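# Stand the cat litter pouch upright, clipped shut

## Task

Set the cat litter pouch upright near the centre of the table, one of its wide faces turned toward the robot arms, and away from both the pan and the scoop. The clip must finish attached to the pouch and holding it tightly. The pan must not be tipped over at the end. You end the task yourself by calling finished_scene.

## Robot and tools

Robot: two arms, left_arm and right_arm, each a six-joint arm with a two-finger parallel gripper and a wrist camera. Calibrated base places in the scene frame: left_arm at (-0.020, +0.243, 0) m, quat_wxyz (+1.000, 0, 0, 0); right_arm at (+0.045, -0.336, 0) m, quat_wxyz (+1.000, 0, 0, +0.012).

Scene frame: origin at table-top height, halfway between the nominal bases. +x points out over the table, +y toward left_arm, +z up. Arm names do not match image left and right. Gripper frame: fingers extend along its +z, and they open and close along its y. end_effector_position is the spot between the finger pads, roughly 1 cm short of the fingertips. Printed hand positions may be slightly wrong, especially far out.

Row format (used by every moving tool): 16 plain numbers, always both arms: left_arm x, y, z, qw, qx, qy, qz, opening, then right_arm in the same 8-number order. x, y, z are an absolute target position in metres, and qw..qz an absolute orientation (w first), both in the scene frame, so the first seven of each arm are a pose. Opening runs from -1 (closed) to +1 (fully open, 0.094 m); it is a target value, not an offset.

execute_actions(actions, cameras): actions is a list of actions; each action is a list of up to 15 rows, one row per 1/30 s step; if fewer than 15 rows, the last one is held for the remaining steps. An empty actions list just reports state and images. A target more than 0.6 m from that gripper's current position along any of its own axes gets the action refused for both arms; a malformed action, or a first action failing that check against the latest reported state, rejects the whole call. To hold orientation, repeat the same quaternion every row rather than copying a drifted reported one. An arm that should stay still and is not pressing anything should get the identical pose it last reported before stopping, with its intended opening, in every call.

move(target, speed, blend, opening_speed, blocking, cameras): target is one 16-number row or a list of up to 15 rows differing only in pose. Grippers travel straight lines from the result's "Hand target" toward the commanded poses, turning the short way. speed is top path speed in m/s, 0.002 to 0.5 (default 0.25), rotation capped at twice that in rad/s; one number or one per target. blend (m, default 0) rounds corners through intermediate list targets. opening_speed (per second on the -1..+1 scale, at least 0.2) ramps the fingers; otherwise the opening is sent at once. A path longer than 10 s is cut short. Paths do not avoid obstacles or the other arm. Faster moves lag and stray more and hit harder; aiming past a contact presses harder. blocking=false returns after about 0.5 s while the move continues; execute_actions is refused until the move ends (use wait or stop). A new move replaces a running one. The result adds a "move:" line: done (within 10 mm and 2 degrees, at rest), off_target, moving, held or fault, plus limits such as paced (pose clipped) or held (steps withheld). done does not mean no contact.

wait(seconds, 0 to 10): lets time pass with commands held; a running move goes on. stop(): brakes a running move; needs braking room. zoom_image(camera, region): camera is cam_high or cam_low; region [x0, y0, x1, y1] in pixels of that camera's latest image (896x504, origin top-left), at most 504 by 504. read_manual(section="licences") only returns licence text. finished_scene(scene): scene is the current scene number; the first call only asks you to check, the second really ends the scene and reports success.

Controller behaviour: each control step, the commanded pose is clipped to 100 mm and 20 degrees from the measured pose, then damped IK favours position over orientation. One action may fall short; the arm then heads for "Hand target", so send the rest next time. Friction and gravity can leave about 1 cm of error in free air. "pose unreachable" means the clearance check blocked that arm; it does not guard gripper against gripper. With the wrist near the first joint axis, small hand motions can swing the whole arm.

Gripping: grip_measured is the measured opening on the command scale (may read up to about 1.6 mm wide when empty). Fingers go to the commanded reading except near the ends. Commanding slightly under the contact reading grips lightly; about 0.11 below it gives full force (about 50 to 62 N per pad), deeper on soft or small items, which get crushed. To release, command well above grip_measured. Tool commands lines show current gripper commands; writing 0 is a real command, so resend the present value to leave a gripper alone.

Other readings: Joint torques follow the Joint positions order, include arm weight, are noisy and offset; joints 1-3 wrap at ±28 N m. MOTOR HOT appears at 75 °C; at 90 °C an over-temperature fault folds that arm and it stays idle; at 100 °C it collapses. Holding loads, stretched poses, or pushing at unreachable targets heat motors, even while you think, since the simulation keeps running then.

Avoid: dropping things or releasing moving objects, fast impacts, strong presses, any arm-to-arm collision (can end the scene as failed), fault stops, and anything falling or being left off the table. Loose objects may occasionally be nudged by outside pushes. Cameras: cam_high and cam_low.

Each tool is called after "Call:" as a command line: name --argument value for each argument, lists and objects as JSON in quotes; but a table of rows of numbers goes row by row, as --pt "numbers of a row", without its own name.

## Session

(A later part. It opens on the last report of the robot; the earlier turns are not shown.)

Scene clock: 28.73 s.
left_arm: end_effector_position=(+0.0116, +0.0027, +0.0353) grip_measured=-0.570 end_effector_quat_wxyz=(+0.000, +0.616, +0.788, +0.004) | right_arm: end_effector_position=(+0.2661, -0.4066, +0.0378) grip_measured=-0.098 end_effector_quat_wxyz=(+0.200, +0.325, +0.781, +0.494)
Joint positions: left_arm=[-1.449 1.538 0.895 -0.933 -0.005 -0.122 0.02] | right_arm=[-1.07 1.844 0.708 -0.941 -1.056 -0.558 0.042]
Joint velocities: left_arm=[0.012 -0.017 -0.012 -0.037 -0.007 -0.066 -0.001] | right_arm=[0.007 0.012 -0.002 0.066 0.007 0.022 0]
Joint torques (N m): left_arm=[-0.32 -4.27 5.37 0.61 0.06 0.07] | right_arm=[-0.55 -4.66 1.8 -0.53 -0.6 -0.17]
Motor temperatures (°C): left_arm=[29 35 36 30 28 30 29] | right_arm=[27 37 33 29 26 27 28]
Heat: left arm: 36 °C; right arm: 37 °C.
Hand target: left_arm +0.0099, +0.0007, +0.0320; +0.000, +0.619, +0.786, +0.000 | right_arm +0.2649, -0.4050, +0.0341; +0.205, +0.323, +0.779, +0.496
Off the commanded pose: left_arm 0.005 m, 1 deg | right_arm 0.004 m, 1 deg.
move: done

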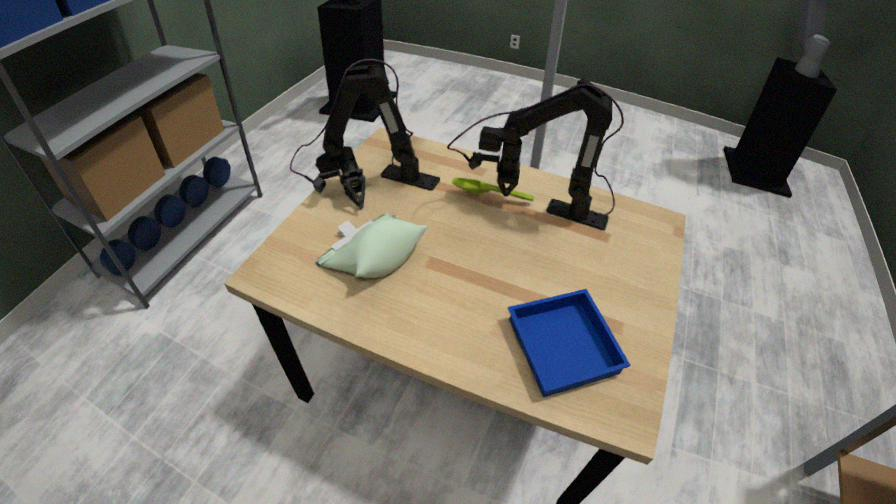

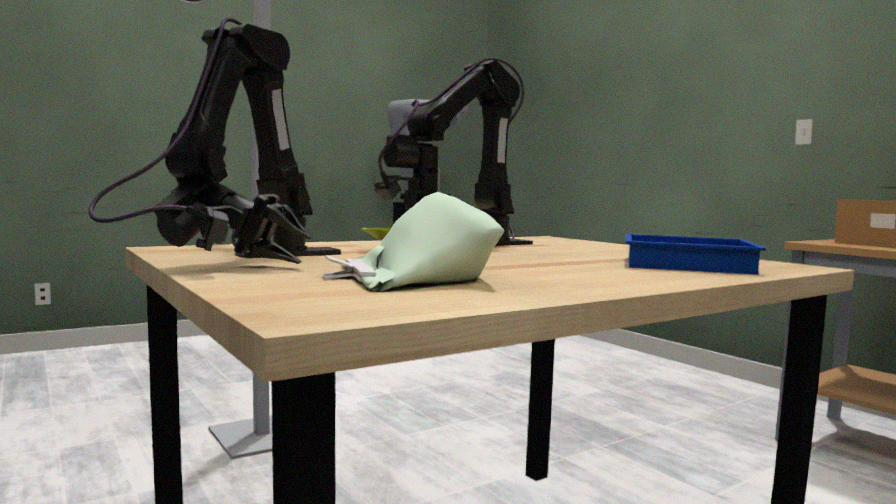

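Call:
move --target '[0.01, 0.0, 0.018, 0, 0.6184, 0.7859, 0, -0.9, 0.265, -0.405, 0.030, 0.2056, 0.3227, 0.7793, 0.4965, -0.1]' --speed 0.03

Call:
zoom_image --camera "cam_high" --region '[430, 120, 570, 220]'

Scene clock: 29.87 s.
left_arm: end_effector_position=(+0.0118, +0.0015, +0.0218) grip_measured=-0.570 end_effector_quat_wxyz=(+0.001, +0.616, +0.788, +0.003) | right_arm: end_effector_position=(+0.2654, -0.4053, +0.0334) grip_measured=-0.098 end_effector_quat_wxyz=(+0.198, +0.326, +0.780, +0.496)
Joint positions: left_arm=[-1.449 1.564 0.862 -0.872 -0.005 -0.122 0.02] | right_arm=[-1.07 1.86 0.7 -0.923 -1.056 -0.558 0.042]
Joint velocities: left_arm=[-0.012 0.012 -0.012 0.051 -0.007 -0.022 0] | right_arm=[0.002 -0.002 0.002 0.007 0.037 -0.007 0]
Joint torques (N m): left_arm=[-0.36 -4.31 5.08 0.62 -0.01 0.05] | right_arm=[-0.57 -4.57 2.1 -0.49 -0.68 -0.19]
Motor temperatures (°C): left_arm=[29 34 36 30 28 30 29] | right_arm=[27 37 33 29 26 27 28]
Heat: left arm: 36 °C; right arm: 37 °C.
Hand target: left_arm +0.0100, +0.0004, +0.0181; +0.000, +0.618, +0.786, +0.000 | right_arm +0.2649, -0.4049, +0.0300; +0.205, +0.323, +0.779, +0.496
Off the commanded pose: left_arm 0.005 m, 1 deg | right_arm 0.003 m, 1 deg.
move: done

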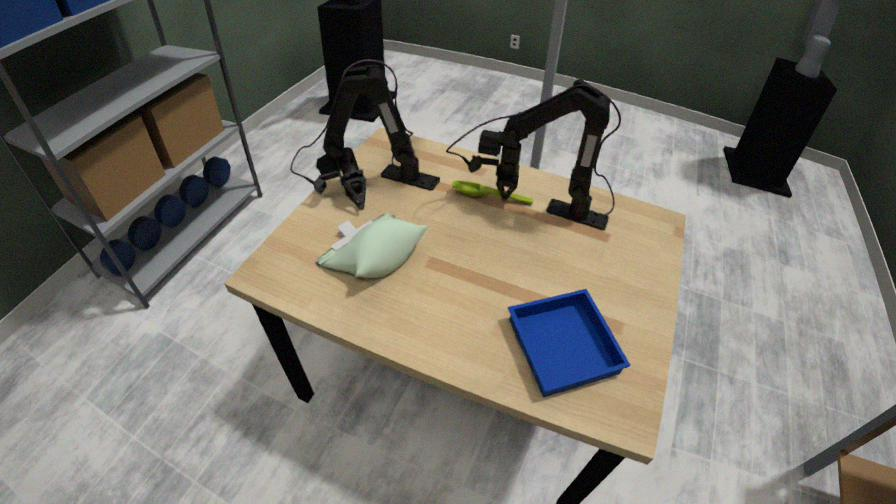

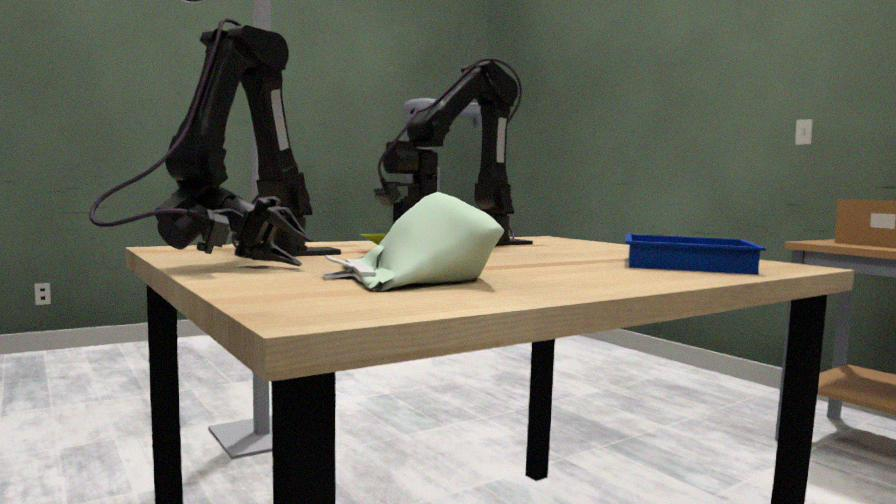

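Scaled by 3.600.

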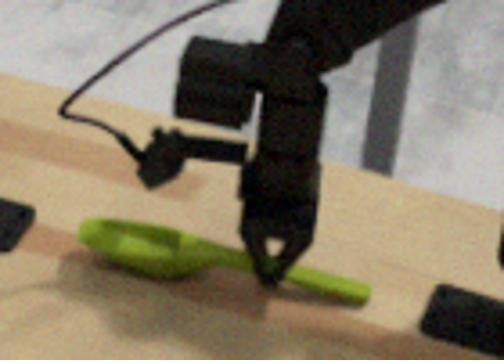

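Call:
move --target '[0.01, 0.0, 0.014, 0, 0.6184, 0.7859, 0, -0.9, 0.265, -0.405, 0.030, 0.2056, 0.3227, 0.7793, 0.4965, -0.1]' --speed 0.02

Call:
move --target '[0.01, 0.0, 0.014, 0, 0.6184, 0.7859, 0, -0.15, 0.265, -0.405, 0.030, 0.2056, 0.3227, 0.7793, 0.4965, -0.1]' --speed 0.02 --opening_speed 0.5

Call:
zoom_image --camera "cam_high" --region '[430, 120, 570, 220]'

Scene clock: 30.83 s.
left_arm: end_effector_position=(+0.0120, -0.0005, +0.0194) grip_measured=-0.570 end_effector_quat_wxyz=(+0.004, +0.616, +0.788, +0.000) | right_arm: end_effector_position=(+0.2654, -0.4053, +0.0334) grip_measured=-0.098 end_effector_quat_wxyz=(+0.198, +0.326, +0.780, +0.496)
Joint positions: left_arm=[-1.449 1.568 0.856 -0.853 -0.005 -0.122 0.02] | right_arm=[-1.07 1.86 0.7 -0.923 -1.056 -0.558 0.042]
Joint velocities: left_arm=[0.002 -0.002 0.007 0.037 0.022 -0.007 -0.001] | right_arm=[-0.007 -0.002 0.002 0.037 -0.022 0.022 0]
Joint torques (N m): left_arm=[-0.31 -4.14 4.98 0.62 0.1 -0.01] | right_arm=[-0.66 -4.92 2.11 -0.49 -0.63 -0.2]
Motor temperatures (°C): left_arm=[29 34 36 30 28 30 29] | right_arm=[27 37 33 29 26 27 28]
Heat: left arm: 36 °C; right arm: 37 °C.
Hand target: left_arm +0.0100, +0.0004, +0.0140; +0.000, +0.618, +0.786, +0.000 | right_arm +0.2649, -0.4050, +0.0301; +0.205, +0.323, +0.779, +0.496
Off the commanded pose: left_arm 0.006 m, 1 deg | right_arm 0.003 m, 1 deg.
move: done

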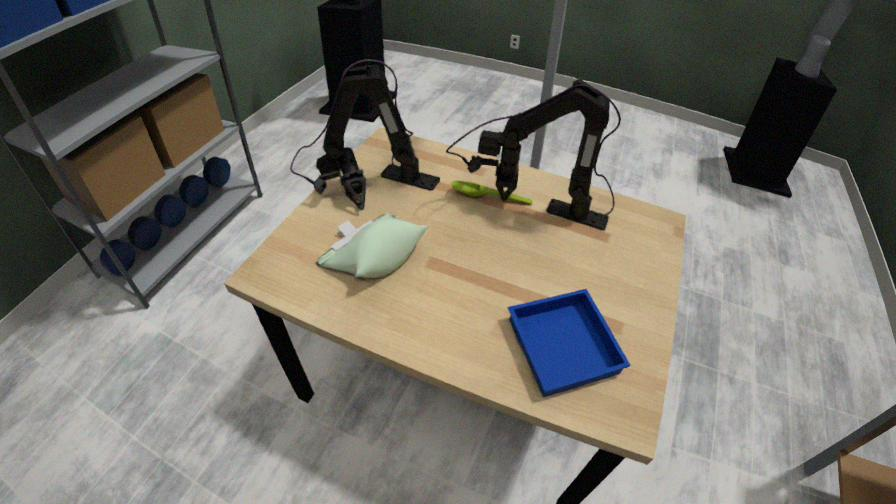

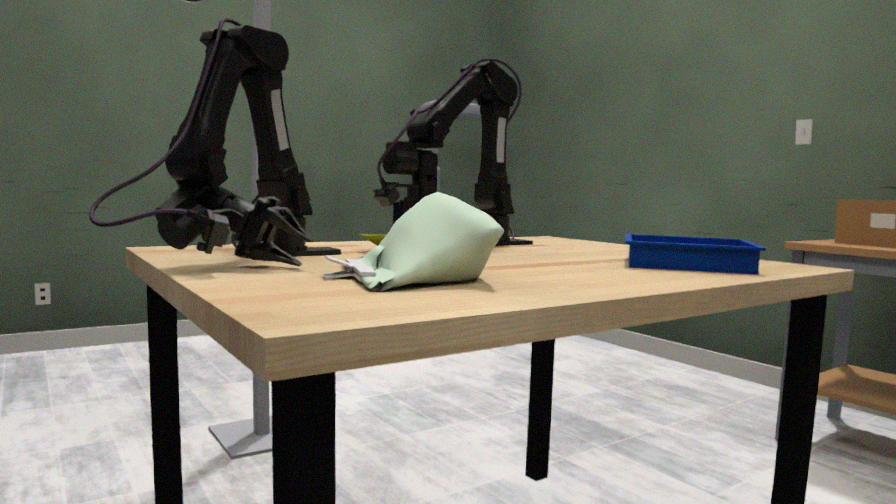

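Scene clock: 32.53 s.
left_arm: end_effector_position=(+0.0121, -0.0011, +0.0195) grip_measured=-0.151 end_effector_quat_wxyz=(+0.005, +0.616, +0.788, -0.001) | right_arm: end_effector_position=(+0.2654, -0.4053, +0.0334) grip_measured=-0.098 end_effector_quat_wxyz=(+0.199, +0.326, +0.780, +0.496)
Joint positions: left_arm=[-1.449 1.568 0.856 -0.851 -0.005 -0.122 0.04] | right_arm=[-1.07 1.86 0.7 -0.922 -1.056 -0.558 0.042]
Joint velocities: left_arm=[-0.002 -0.002 -0.022 0.007 0.037 0.022 0] | right_arm=[-0.007 0.002 0.017 -0.037 -0.081 -0.037 0]
Joint torques (N m): left_arm=[-0.32 -4.08 4.75 0.58 0.07 0] | right_arm=[-0.81 -4.46 2.24 -0.48 -0.62 -0.21]
Motor temperatures (°C): left_arm=[29 34 36 30 28 30 29] | right_arm=[27 36 33 29 26 27 28]
Heat: left arm: 36 °C; right arm: 36 °C.
Hand target: left_arm +0.0100, +0.0002, +0.0142; +0.000, +0.618, +0.786, +0.000 | right_arm +0.2649, -0.4050, +0.0301; +0.205, +0.323, +0.779, +0.496
Off the commanded pose: left_arm 0.006 m, 1 deg | right_arm 0.003 m, 1 deg.
move: done

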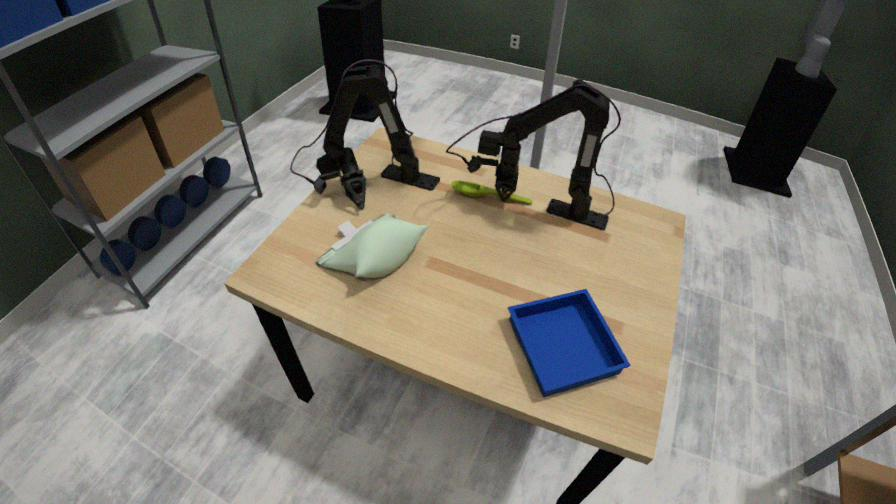

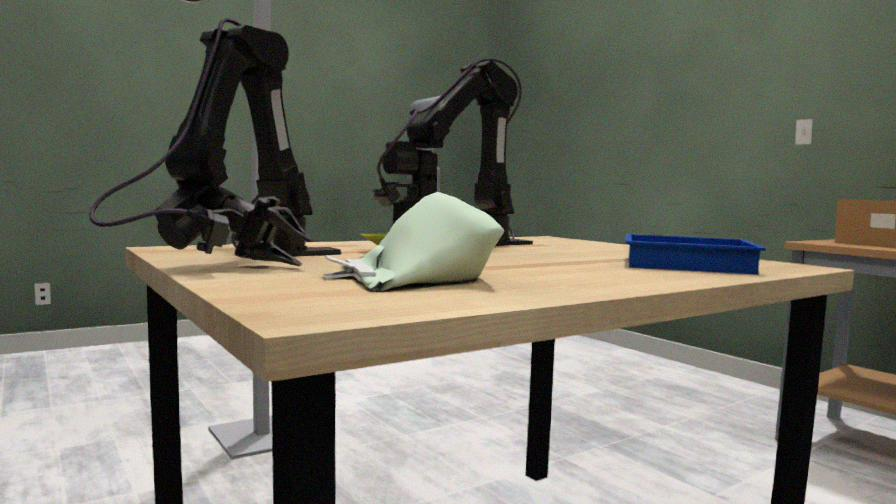

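Scaled by 3.600.

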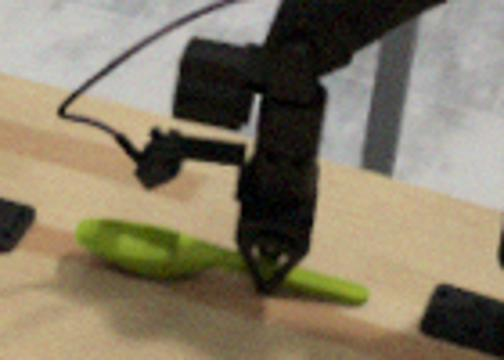

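Call:
move --target '[0.01, 0.0, 0.10, 0, 0.6184, 0.7859, 0, -0.15, 0.265, -0.405, 0.027, 0.2056, 0.3227, 0.7793, 0.4965, -0.1]' --speed 0.15

Call:
zoom_image --camera "cam_high" --region '[300, 150, 440, 290]'

Call:
zoom_image --camera "cam_low" --region '[200, 170, 400, 310]'

Scene clock: 34.13 s.
left_arm: end_effector_position=(+0.0116, +0.0027, +0.0918) grip_measured=-0.151 end_effector_quat_wxyz=(-0.007, +0.616, +0.788, +0.011) | right_arm: end_effector_position=(+0.2658, -0.4061, +0.0307) grip_measured=-0.098 end_effector_quat_wxyz=(+0.199, +0.325, +0.781, +0.495)
Joint positions: left_arm=[-1.449 1.493 1.087 -1.189 -0.005 -0.122 0.04] | right_arm=[-1.07 1.871 0.7 -0.909 -1.056 -0.558 0.042]
Joint velocities: left_arm=[-0.007 0.012 -0.002 -0.037 -0.022 -0.022 0] | right_arm=[-0.017 -0.007 -0.012 -0.022 0.051 -0.081 0]
Joint torques (N m): left_arm=[-0.29 -5.76 7.73 0.25 0.09 0.05] | right_arm=[-0.55 -4.68 1.89 -0.44 -0.61 -0.18]
Motor temperatures (°C): left_arm=[29 33 36 30 28 30 29] | right_arm=[27 36 33 29 27 27 28]
Heat: left arm: 36 °C; right arm: 36 °C.
Hand target: left_arm +0.0102, -0.0009, +0.1000; +0.000, +0.618, +0.786, +0.000 | right_arm +0.2649, -0.4050, +0.0271; +0.205, +0.323, +0.779, +0.496
Off the commanded pose: left_arm 0.009 m, 2 deg | right_arm 0.004 m, 1 deg.
move: done

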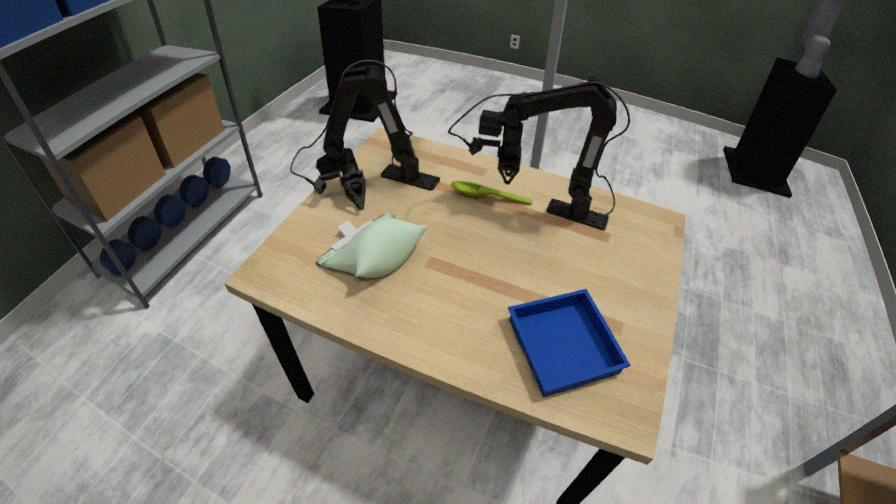

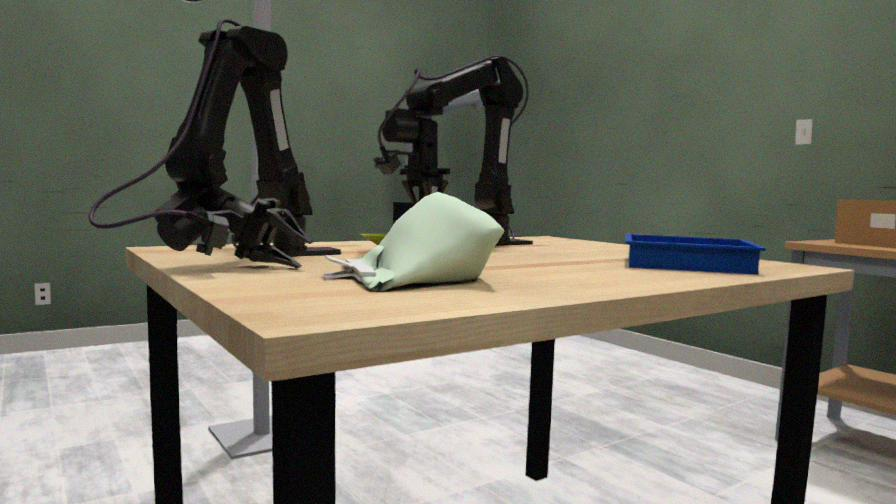

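Scaled by 3.600.

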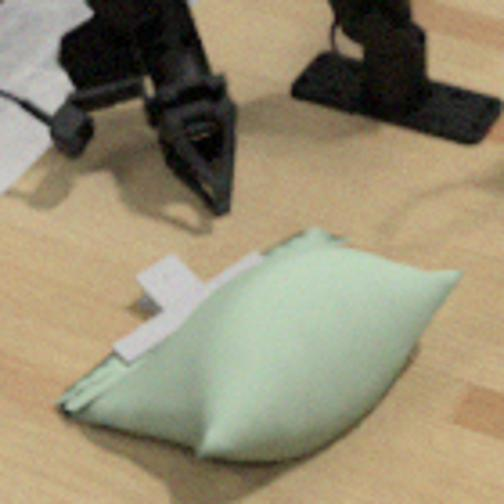

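Scaled by 2.520.

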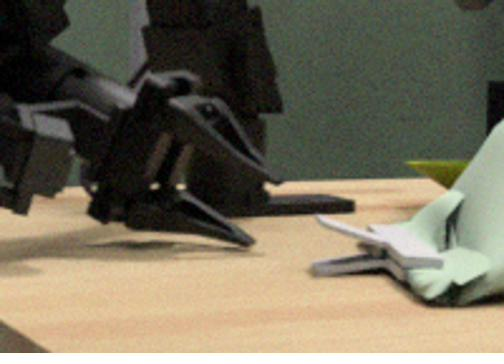

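Call:
move --pt "0.2 0.08 0.19 0 0.3131 0.9497 0 -0.15 0.2784 -0.4184 0.027 0.2056 0.3227 0.7793 0.4965 -0.1" --pt "0.2 0.37 0.19 0 -0.3007 0.9537 0 -0.15 0.3208 -0.376 0.027 0.2056 0.3227 0.7793 0.4965 -0.1" --speed 0.25 --blend 0.03

Call:
zoom_image --camera "cam_high" --region '[300, 150, 440, 290]'

Call:
zoom_image --camera "cam_low" --region '[200, 170, 400, 310]'

Scene clock: 40.17 s.
left_arm: end_effector_position=(+0.2010, +0.3597, +0.1858) grip_measured=-0.151 end_effector_quat_wxyz=(-0.012, -0.298, +0.954, -0.023) | right_arm: end_effector_position=(+0.3219, -0.3765, +0.0310) grip_measured=-0.098 end_effector_quat_wxyz=(+0.197, +0.328, +0.769, +0.511)
Joint positions: left_arm=[0.512 1.538 1.503 -1.569 0.04 -0.093 0.04] | right_arm=[-0.797 1.796 0.617 -0.399 -1.16 0.028 0.042]
Joint velocities: left_arm=[0.007 -0.007 -0.002 0.037 0.037 -0.066 0] | right_arm=[-0.002 -0.012 -0.002 -0.037 -0.022 -0.066 0]
Joint torques (N m): left_arm=[-0.03 -4.36 8.1 0.29 0.08 -0.06] | right_arm=[0.65 -6.84 2.44 0.37 -0.42 -0.04]
Motor temperatures (°C): left_arm=[29 33 36 30 28 30 29] | right_arm=[27 36 32 28 27 27 28]
Heat: left arm: 36 °C; right arm: 36 °C.
Hand target: left_arm +0.2047, +0.3605, +0.1899; -0.006, -0.301, +0.953, -0.025 | right_arm +0.3212, -0.3750, +0.0288; +0.203, +0.319, +0.779, +0.501
Off the commanded pose: left_arm 0.011 m, 3 deg | right_arm 0.004 m, 2 deg.
move: off_target (left_arm)

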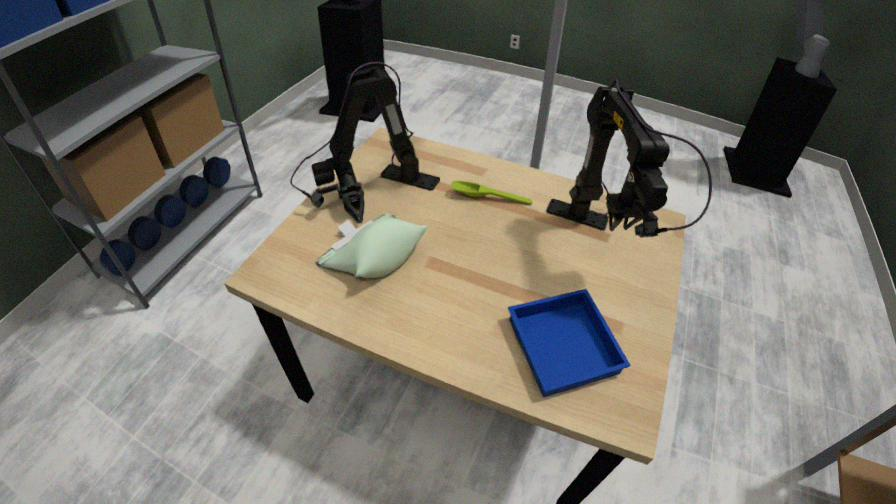

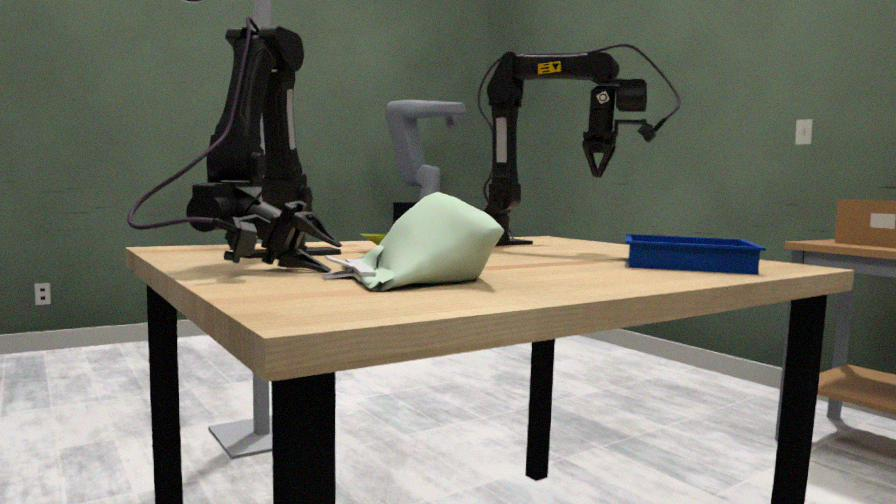

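Scaled by 3.600.

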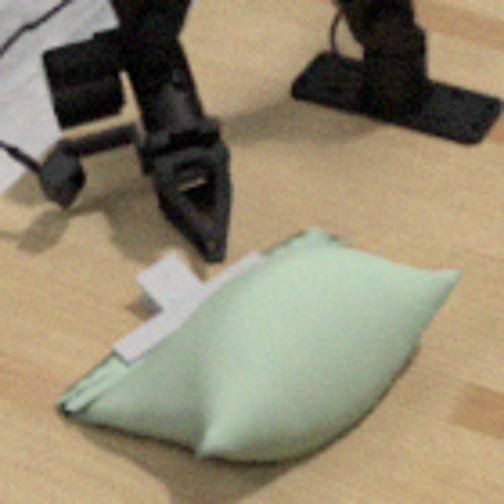

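Scaled by 2.520.

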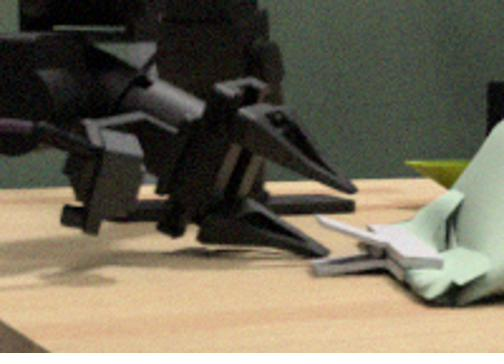

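Call:
zoom_image --camera "cam_high" --region '[325, 180, 395, 250]'

Call:
zoom_image --camera "cam_low" --region '[280, 210, 400, 300]'

Scaled by 7.200.

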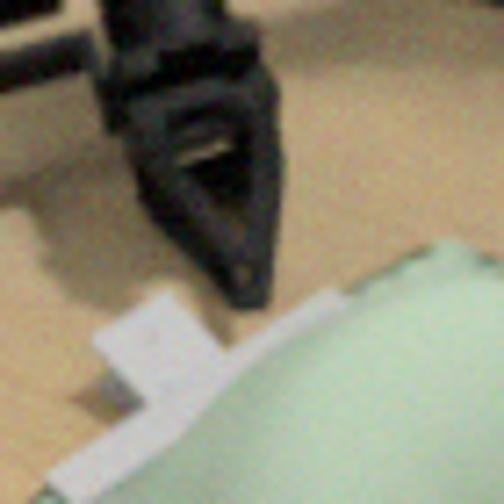

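Scaled by 4.200.

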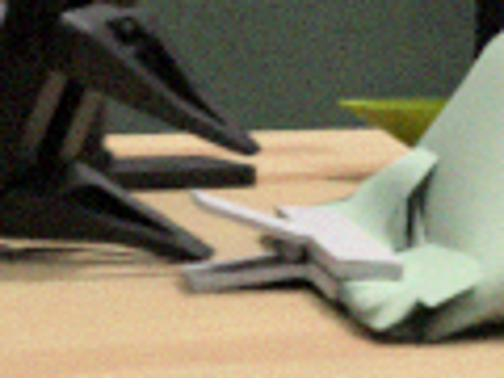

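Call:
zoom_image --camera "cam_low" --region '[315, 240, 395, 300]'

Scaled by 6.300.

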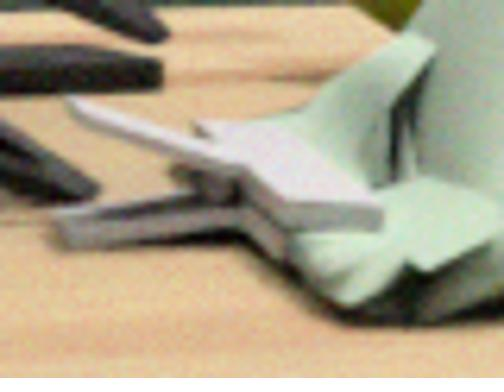

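Call:
move --target '[0.201, 0.3597, 0.1858, -0.012, -0.298, 0.954, -0.023, -0.15, 0.329, -0.352, 0.024, 0.2056, 0.3227, 0.7793, 0.4965, -0.1]' --speed 0.05

Call:
zoom_image --camera "cam_high" --region '[325, 180, 395, 250]'

Call:
zoom_image --camera "cam_low" --region '[280, 210, 400, 300]'

Scene clock: 44.77 s.
left_arm: end_effector_position=(+0.2010, +0.3597, +0.1858) grip_measured=-0.151 end_effector_quat_wxyz=(-0.012, -0.299, +0.954, -0.023) | right_arm: end_effector_position=(+0.3318, -0.3520, +0.0315) grip_measured=-0.098 end_effector_quat_wxyz=(+0.203, +0.320, +0.768, +0.516)
Joint positions: left_arm=[0.512 1.538 1.503 -1.569 0.04 -0.093 0.04] | right_arm=[-0.69 1.734 0.505 -0.096 -1.163 0.286 0.042]
Joint velocities: left_arm=[-0.002 -0.012 0.017 -0.007 0.022 -0.007 -0.001] | right_arm=[0.007 -0.007 0.002 -0.007 0.022 -0.022 0.001]
Joint torques (N m): left_arm=[0.13 -4.78 5.98 0.36 0.01 0.02] | right_arm=[0.58 -5.87 2.63 0.6 -0.17 -0.1]
Motor temperatures (°C): left_arm=[29 33 37 30 28 30 29] | right_arm=[27 36 32 28 27 27 28]
Heat: left arm: 37 °C; right arm: 36 °C.
Hand target: left_arm +0.2010, +0.3597, +0.1858; -0.012, -0.298, +0.954, -0.023 | right_arm +0.3291, -0.3515, +0.0247; +0.203, +0.321, +0.780, +0.498
Off the commanded pose: left_arm 0.000 m, 0 deg | right_arm 0.008 m, 3 deg.
move: off_target (right_arm)

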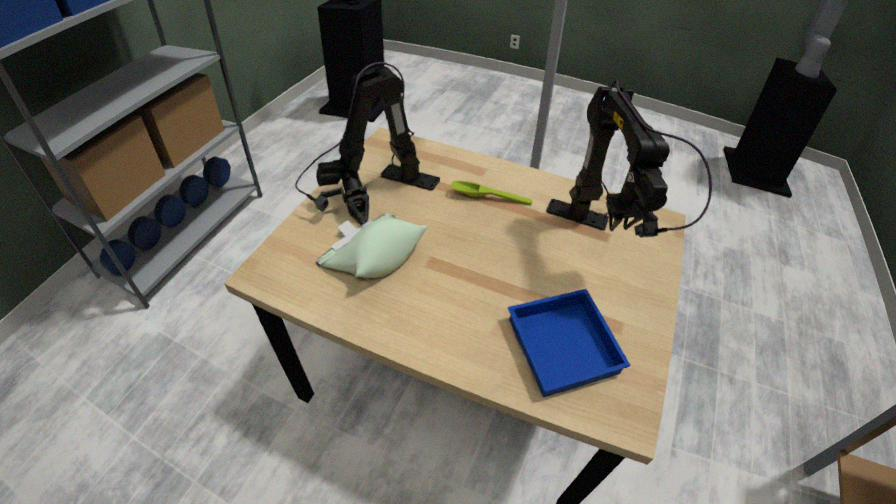

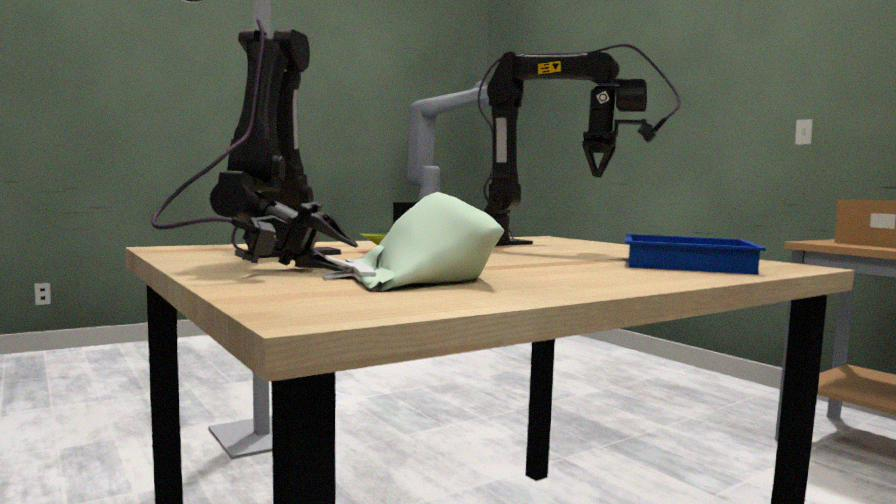

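Scaled by 7.200.

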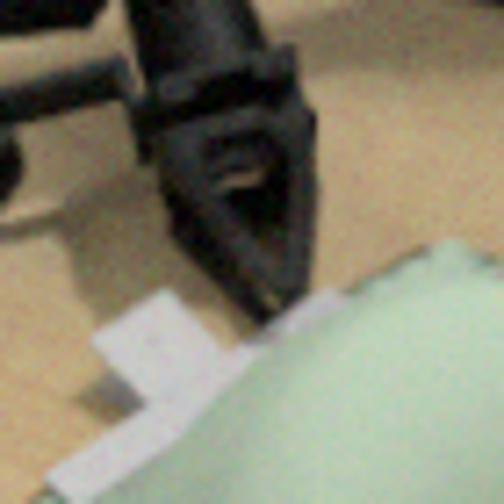

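Scaled by 4.200.

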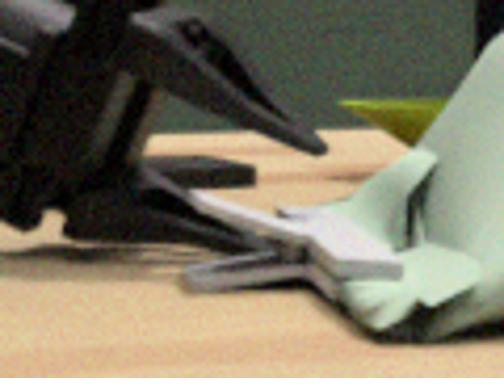

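Call:
move --target '[0.201, 0.3597, 0.1858, -0.012, -0.298, 0.954, -0.023, -0.15, 0.340, -0.341, 0.024, 0.2056, 0.3227, 0.7793, 0.4965, -0.1]' --speed 0.04

Call:
zoom_image --camera "cam_high" --region '[325, 180, 395, 250]'

Call:
zoom_image --camera "cam_low" --region '[280, 210, 400, 300]'

Scene clock: 46.50 s.
left_arm: end_effector_position=(+0.2010, +0.3597, +0.1858) grip_measured=-0.151 end_effector_quat_wxyz=(-0.012, -0.299, +0.954, -0.023) | right_arm: end_effector_position=(+0.3428, -0.3430, +0.0319) grip_measured=-0.098 end_effector_quat_wxyz=(+0.207, +0.319, +0.769, +0.514)
Joint positions: left_arm=[0.512 1.538 1.503 -1.569 0.04 -0.093 0.04] | right_arm=[-0.626 1.725 0.474 0.071 -1.139 0.435 0.042]
Joint velocities: left_arm=[-0.012 0.007 0.007 -0.007 -0.022 0.007 0] | right_arm=[-0.002 0.007 -0.007 0.066 -0.051 -0.066 0]
Joint torques (N m): left_arm=[0.08 -4.96 6.04 0.32 0.05 0.02] | right_arm=[1.26 -5.63 2.47 0.81 -0.15 -0.05]
Motor temperatures (°C): left_arm=[29 33 37 30 28 30 28] | right_arm=[27 36 32 29 26 27 28]
Heat: left arm: 37 °C; right arm: 36 °C.
Hand target: left_arm +0.2010, +0.3597, +0.1858; -0.012, -0.298, +0.954, -0.023 | right_arm +0.3399, -0.3407, +0.0245; +0.204, +0.321, +0.780, +0.497
Off the commanded pose: left_arm 0.000 m, 0 deg | right_arm 0.009 m, 2 deg.
move: done

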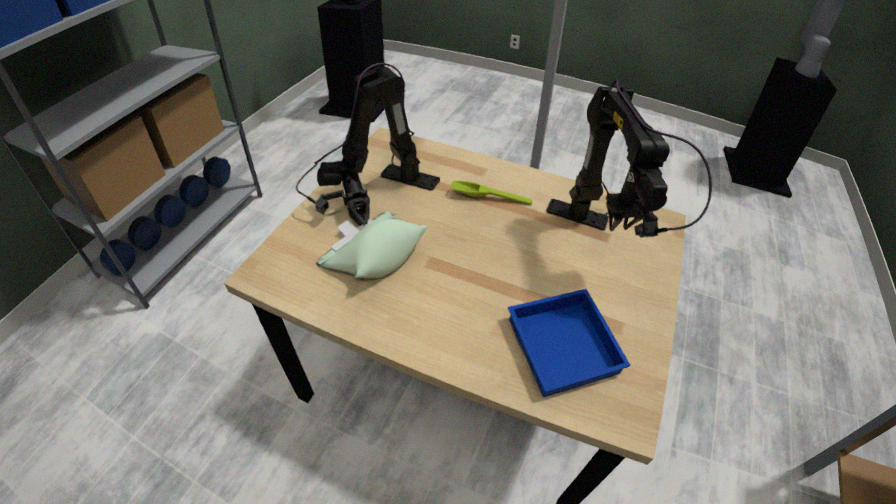

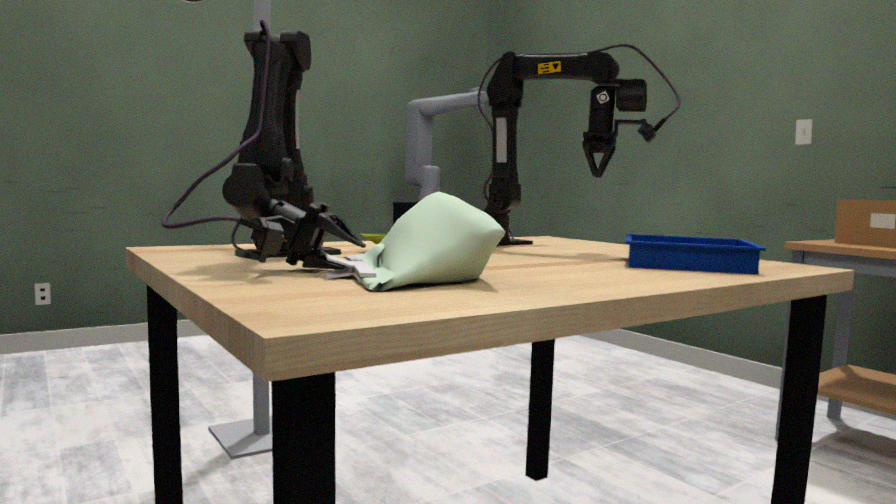

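Scaled by 7.200.

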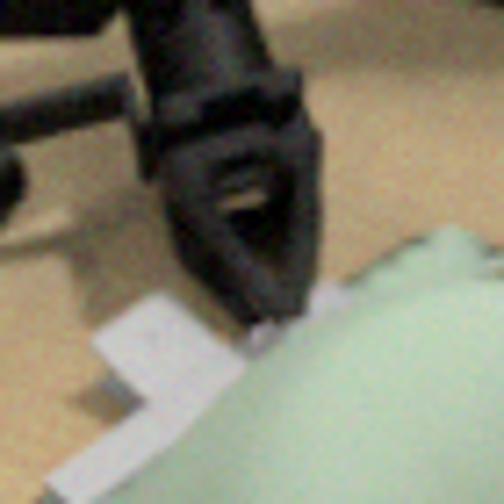

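Scaled by 4.200.

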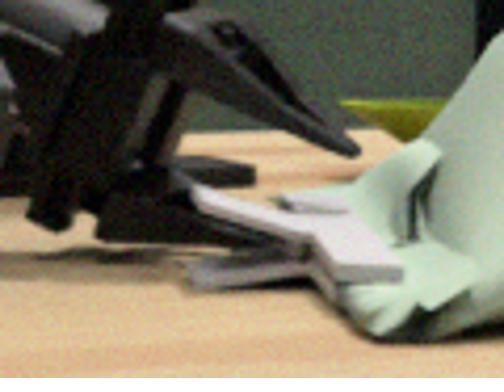

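Call:
move --target '[0.201, 0.3597, 0.1858, -0.012, -0.298, 0.954, -0.023, -0.15, 0.3465, -0.3335, 0.024, 0.2056, 0.3227, 0.7793, 0.4965, -0.1]' --speed 0.04

Call:
zoom_image --camera "cam_high" --region '[325, 180, 395, 250]'

Call:
zoom_image --camera "cam_low" --region '[280, 210, 400, 300]'

Scene clock: 47.97 s.
left_arm: end_effector_position=(+0.2010, +0.3597, +0.1858) grip_measured=-0.151 end_effector_quat_wxyz=(-0.012, -0.299, +0.954, -0.023) | right_arm: end_effector_position=(+0.3501, -0.3369, +0.0320) grip_measured=-0.098 end_effector_quat_wxyz=(+0.211, +0.317, +0.770, +0.512)
Joint positions: left_arm=[0.512 1.538 1.503 -1.569 0.04 -0.093 0.04] | right_arm=[-0.584 1.725 0.456 0.178 -1.119 0.524 0.042]
Joint velocities: left_arm=[-0.007 -0.002 -0.012 -0.007 0.051 0.022 0.001] | right_arm=[0.002 0.002 -0.002 -0.022 -0.007 -0.007 0.001]
Joint torques (N m): left_arm=[-0.03 -5 5.98 0.32 0.03 0] | right_arm=[1.32 -5.67 2.56 0.84 -0.08 0.02]
Motor temperatures (°C): left_arm=[29 33 37 30 28 30 28] | right_arm=[27 36 32 29 26 27 28]
Heat: left arm: 37 °C; right arm: 36 °C.
Hand target: left_arm +0.2010, +0.3597, +0.1858; -0.012, -0.298, +0.954, -0.023 | right_arm +0.3464, -0.3333, +0.0243; +0.205, +0.322, +0.779, +0.497
Off the commanded pose: left_arm 0.000 m, 0 deg | right_arm 0.009 m, 2 deg.
move: done

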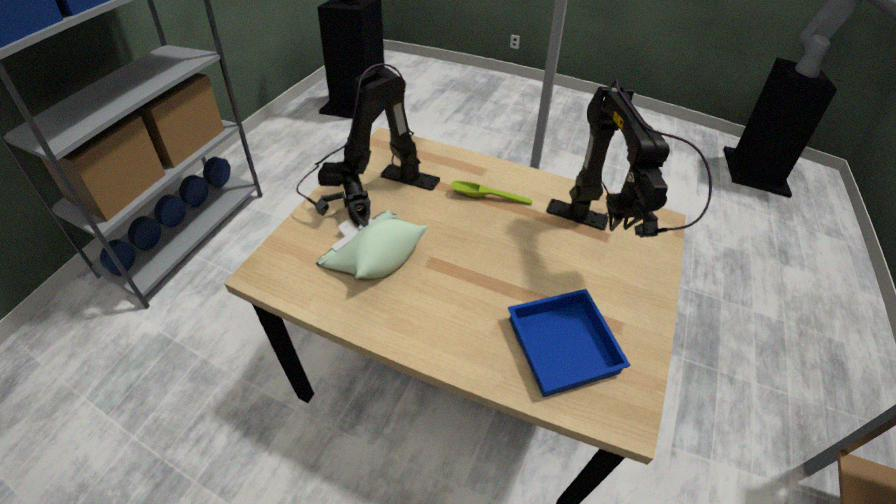

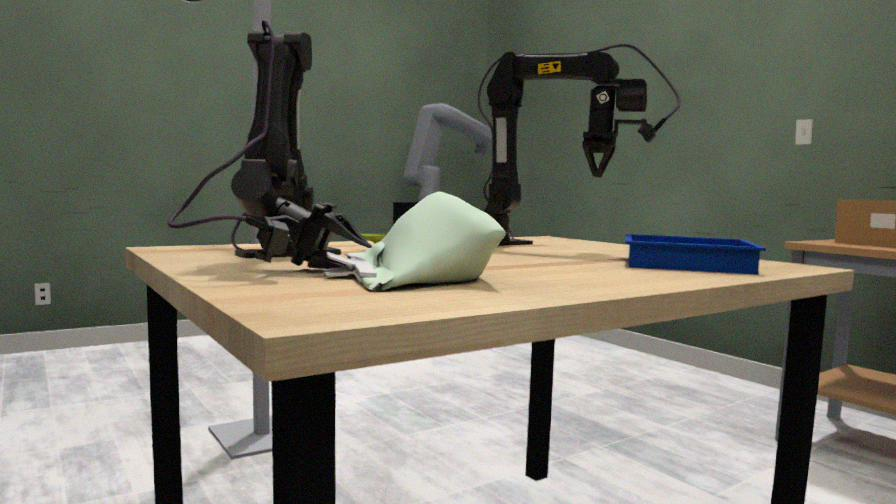

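Scaled by 7.200.

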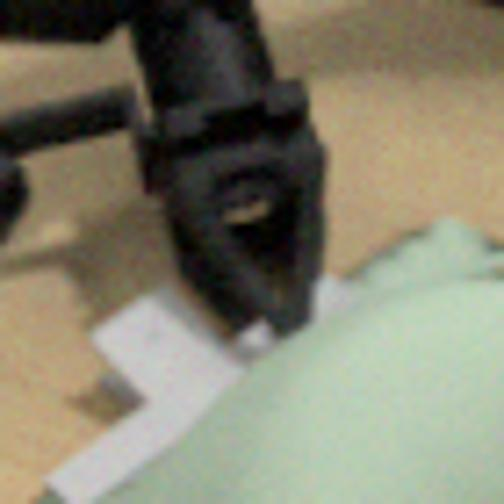

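Scaled by 4.200.

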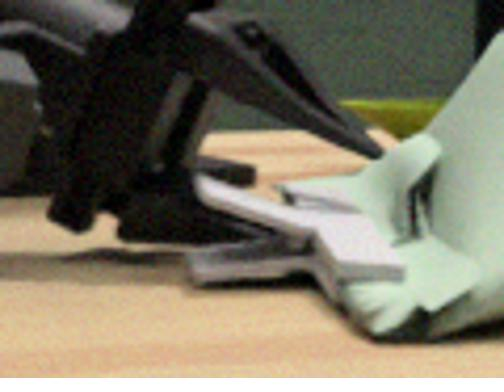

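Call:
move --target '[0.201, 0.3597, 0.1858, -0.012, -0.298, 0.954, -0.023, -0.15, 0.3465, -0.3335, 0.022, 0.2056, 0.3227, 0.7793, 0.4965, -0.5]' --speed 0.02 --opening_speed 0.5

Call:
zoom_image --camera "cam_high" --region '[325, 180, 395, 250]'

Call:
zoom_image --camera "cam_low" --region '[280, 210, 400, 300]'

Scene clock: 49.23 s.
left_arm: end_effector_position=(+0.2010, +0.3597, +0.1858) grip_measured=-0.151 end_effector_quat_wxyz=(-0.012, -0.299, +0.954, -0.023) | right_arm: end_effector_position=(+0.3485, -0.3398, +0.0240) grip_measured=-0.497 end_effector_quat_wxyz=(+0.210, +0.329, +0.777, +0.494)
Joint positions: left_arm=[0.512 1.538 1.503 -1.569 0.04 -0.093 0.04] | right_arm=[-0.583 1.725 0.446 0.183 -1.074 0.529 0.024]
Joint velocities: left_arm=[0.022 0.002 -0.002 -0.037 -0.007 -0.037 0] | right_arm=[-0.012 0.012 -0.012 0.007 0.007 0.022 0]
Joint torques (N m): left_arm=[0.21 -4.86 6.01 0.35 -0.01 0.02] | right_arm=[1.31 -4.64 2.95 1.01 -0.55 -0.04]
Motor temperatures (°C): left_arm=[29 33 37 30 28 30 28] | right_arm=[27 36 32 29 26 27 28]
Heat: left arm: 37 °C; right arm: 36 °C.
Hand target: left_arm +0.2010, +0.3597, +0.1858; -0.012, -0.298, +0.954, -0.023 | right_arm +0.3467, -0.3336, +0.0221; +0.206, +0.323, +0.779, +0.496
Off the commanded pose: left_arm 0.000 m, 0 deg | right_arm 0.007 m, 1 deg.
move: done

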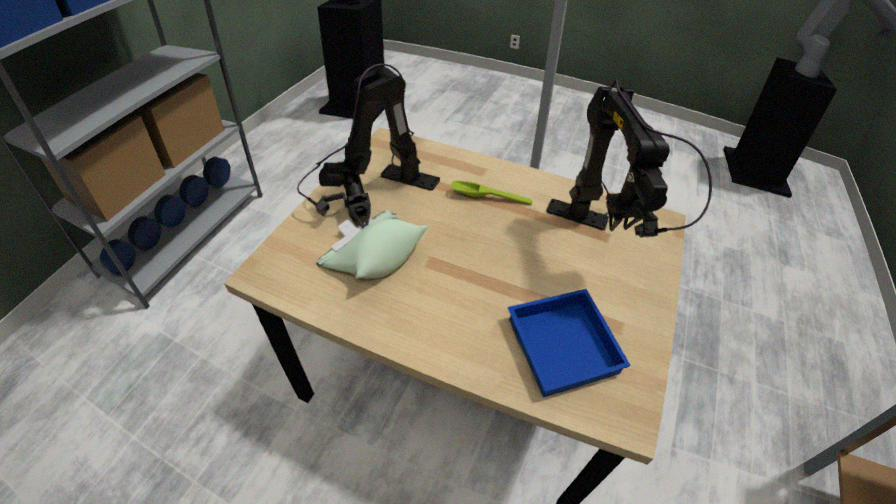

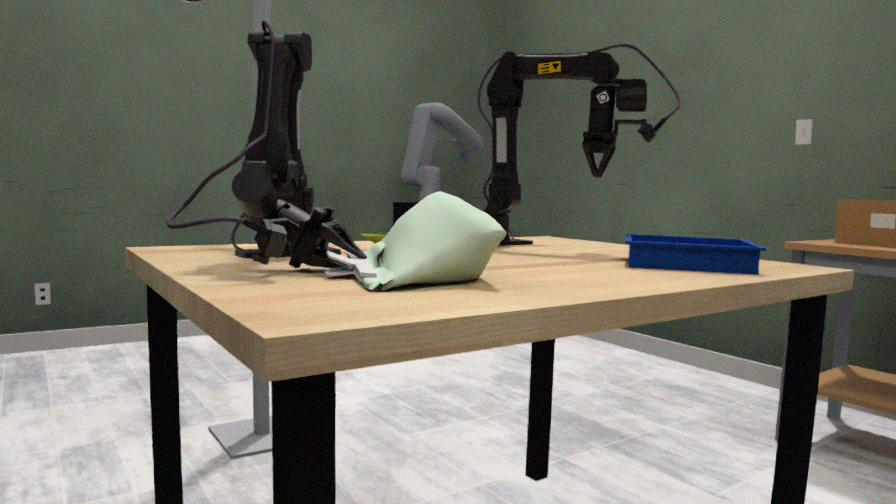

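Scaled by 7.200.

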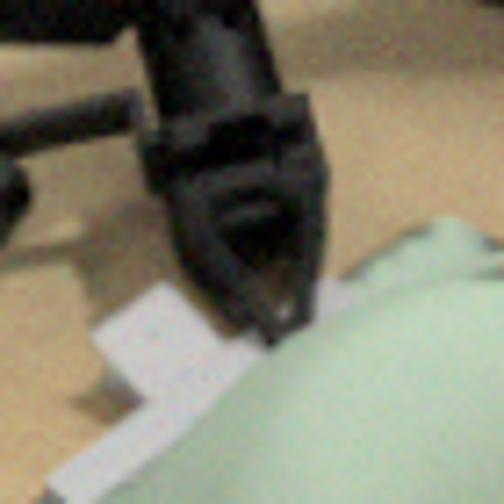

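Scaled by 4.200.

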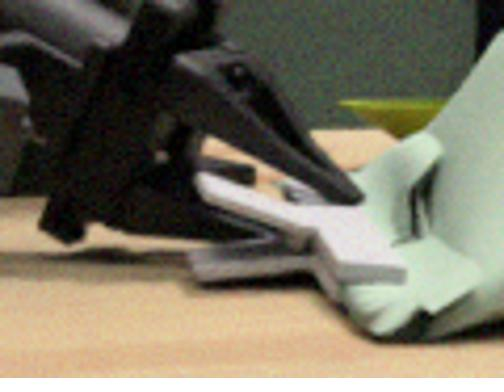

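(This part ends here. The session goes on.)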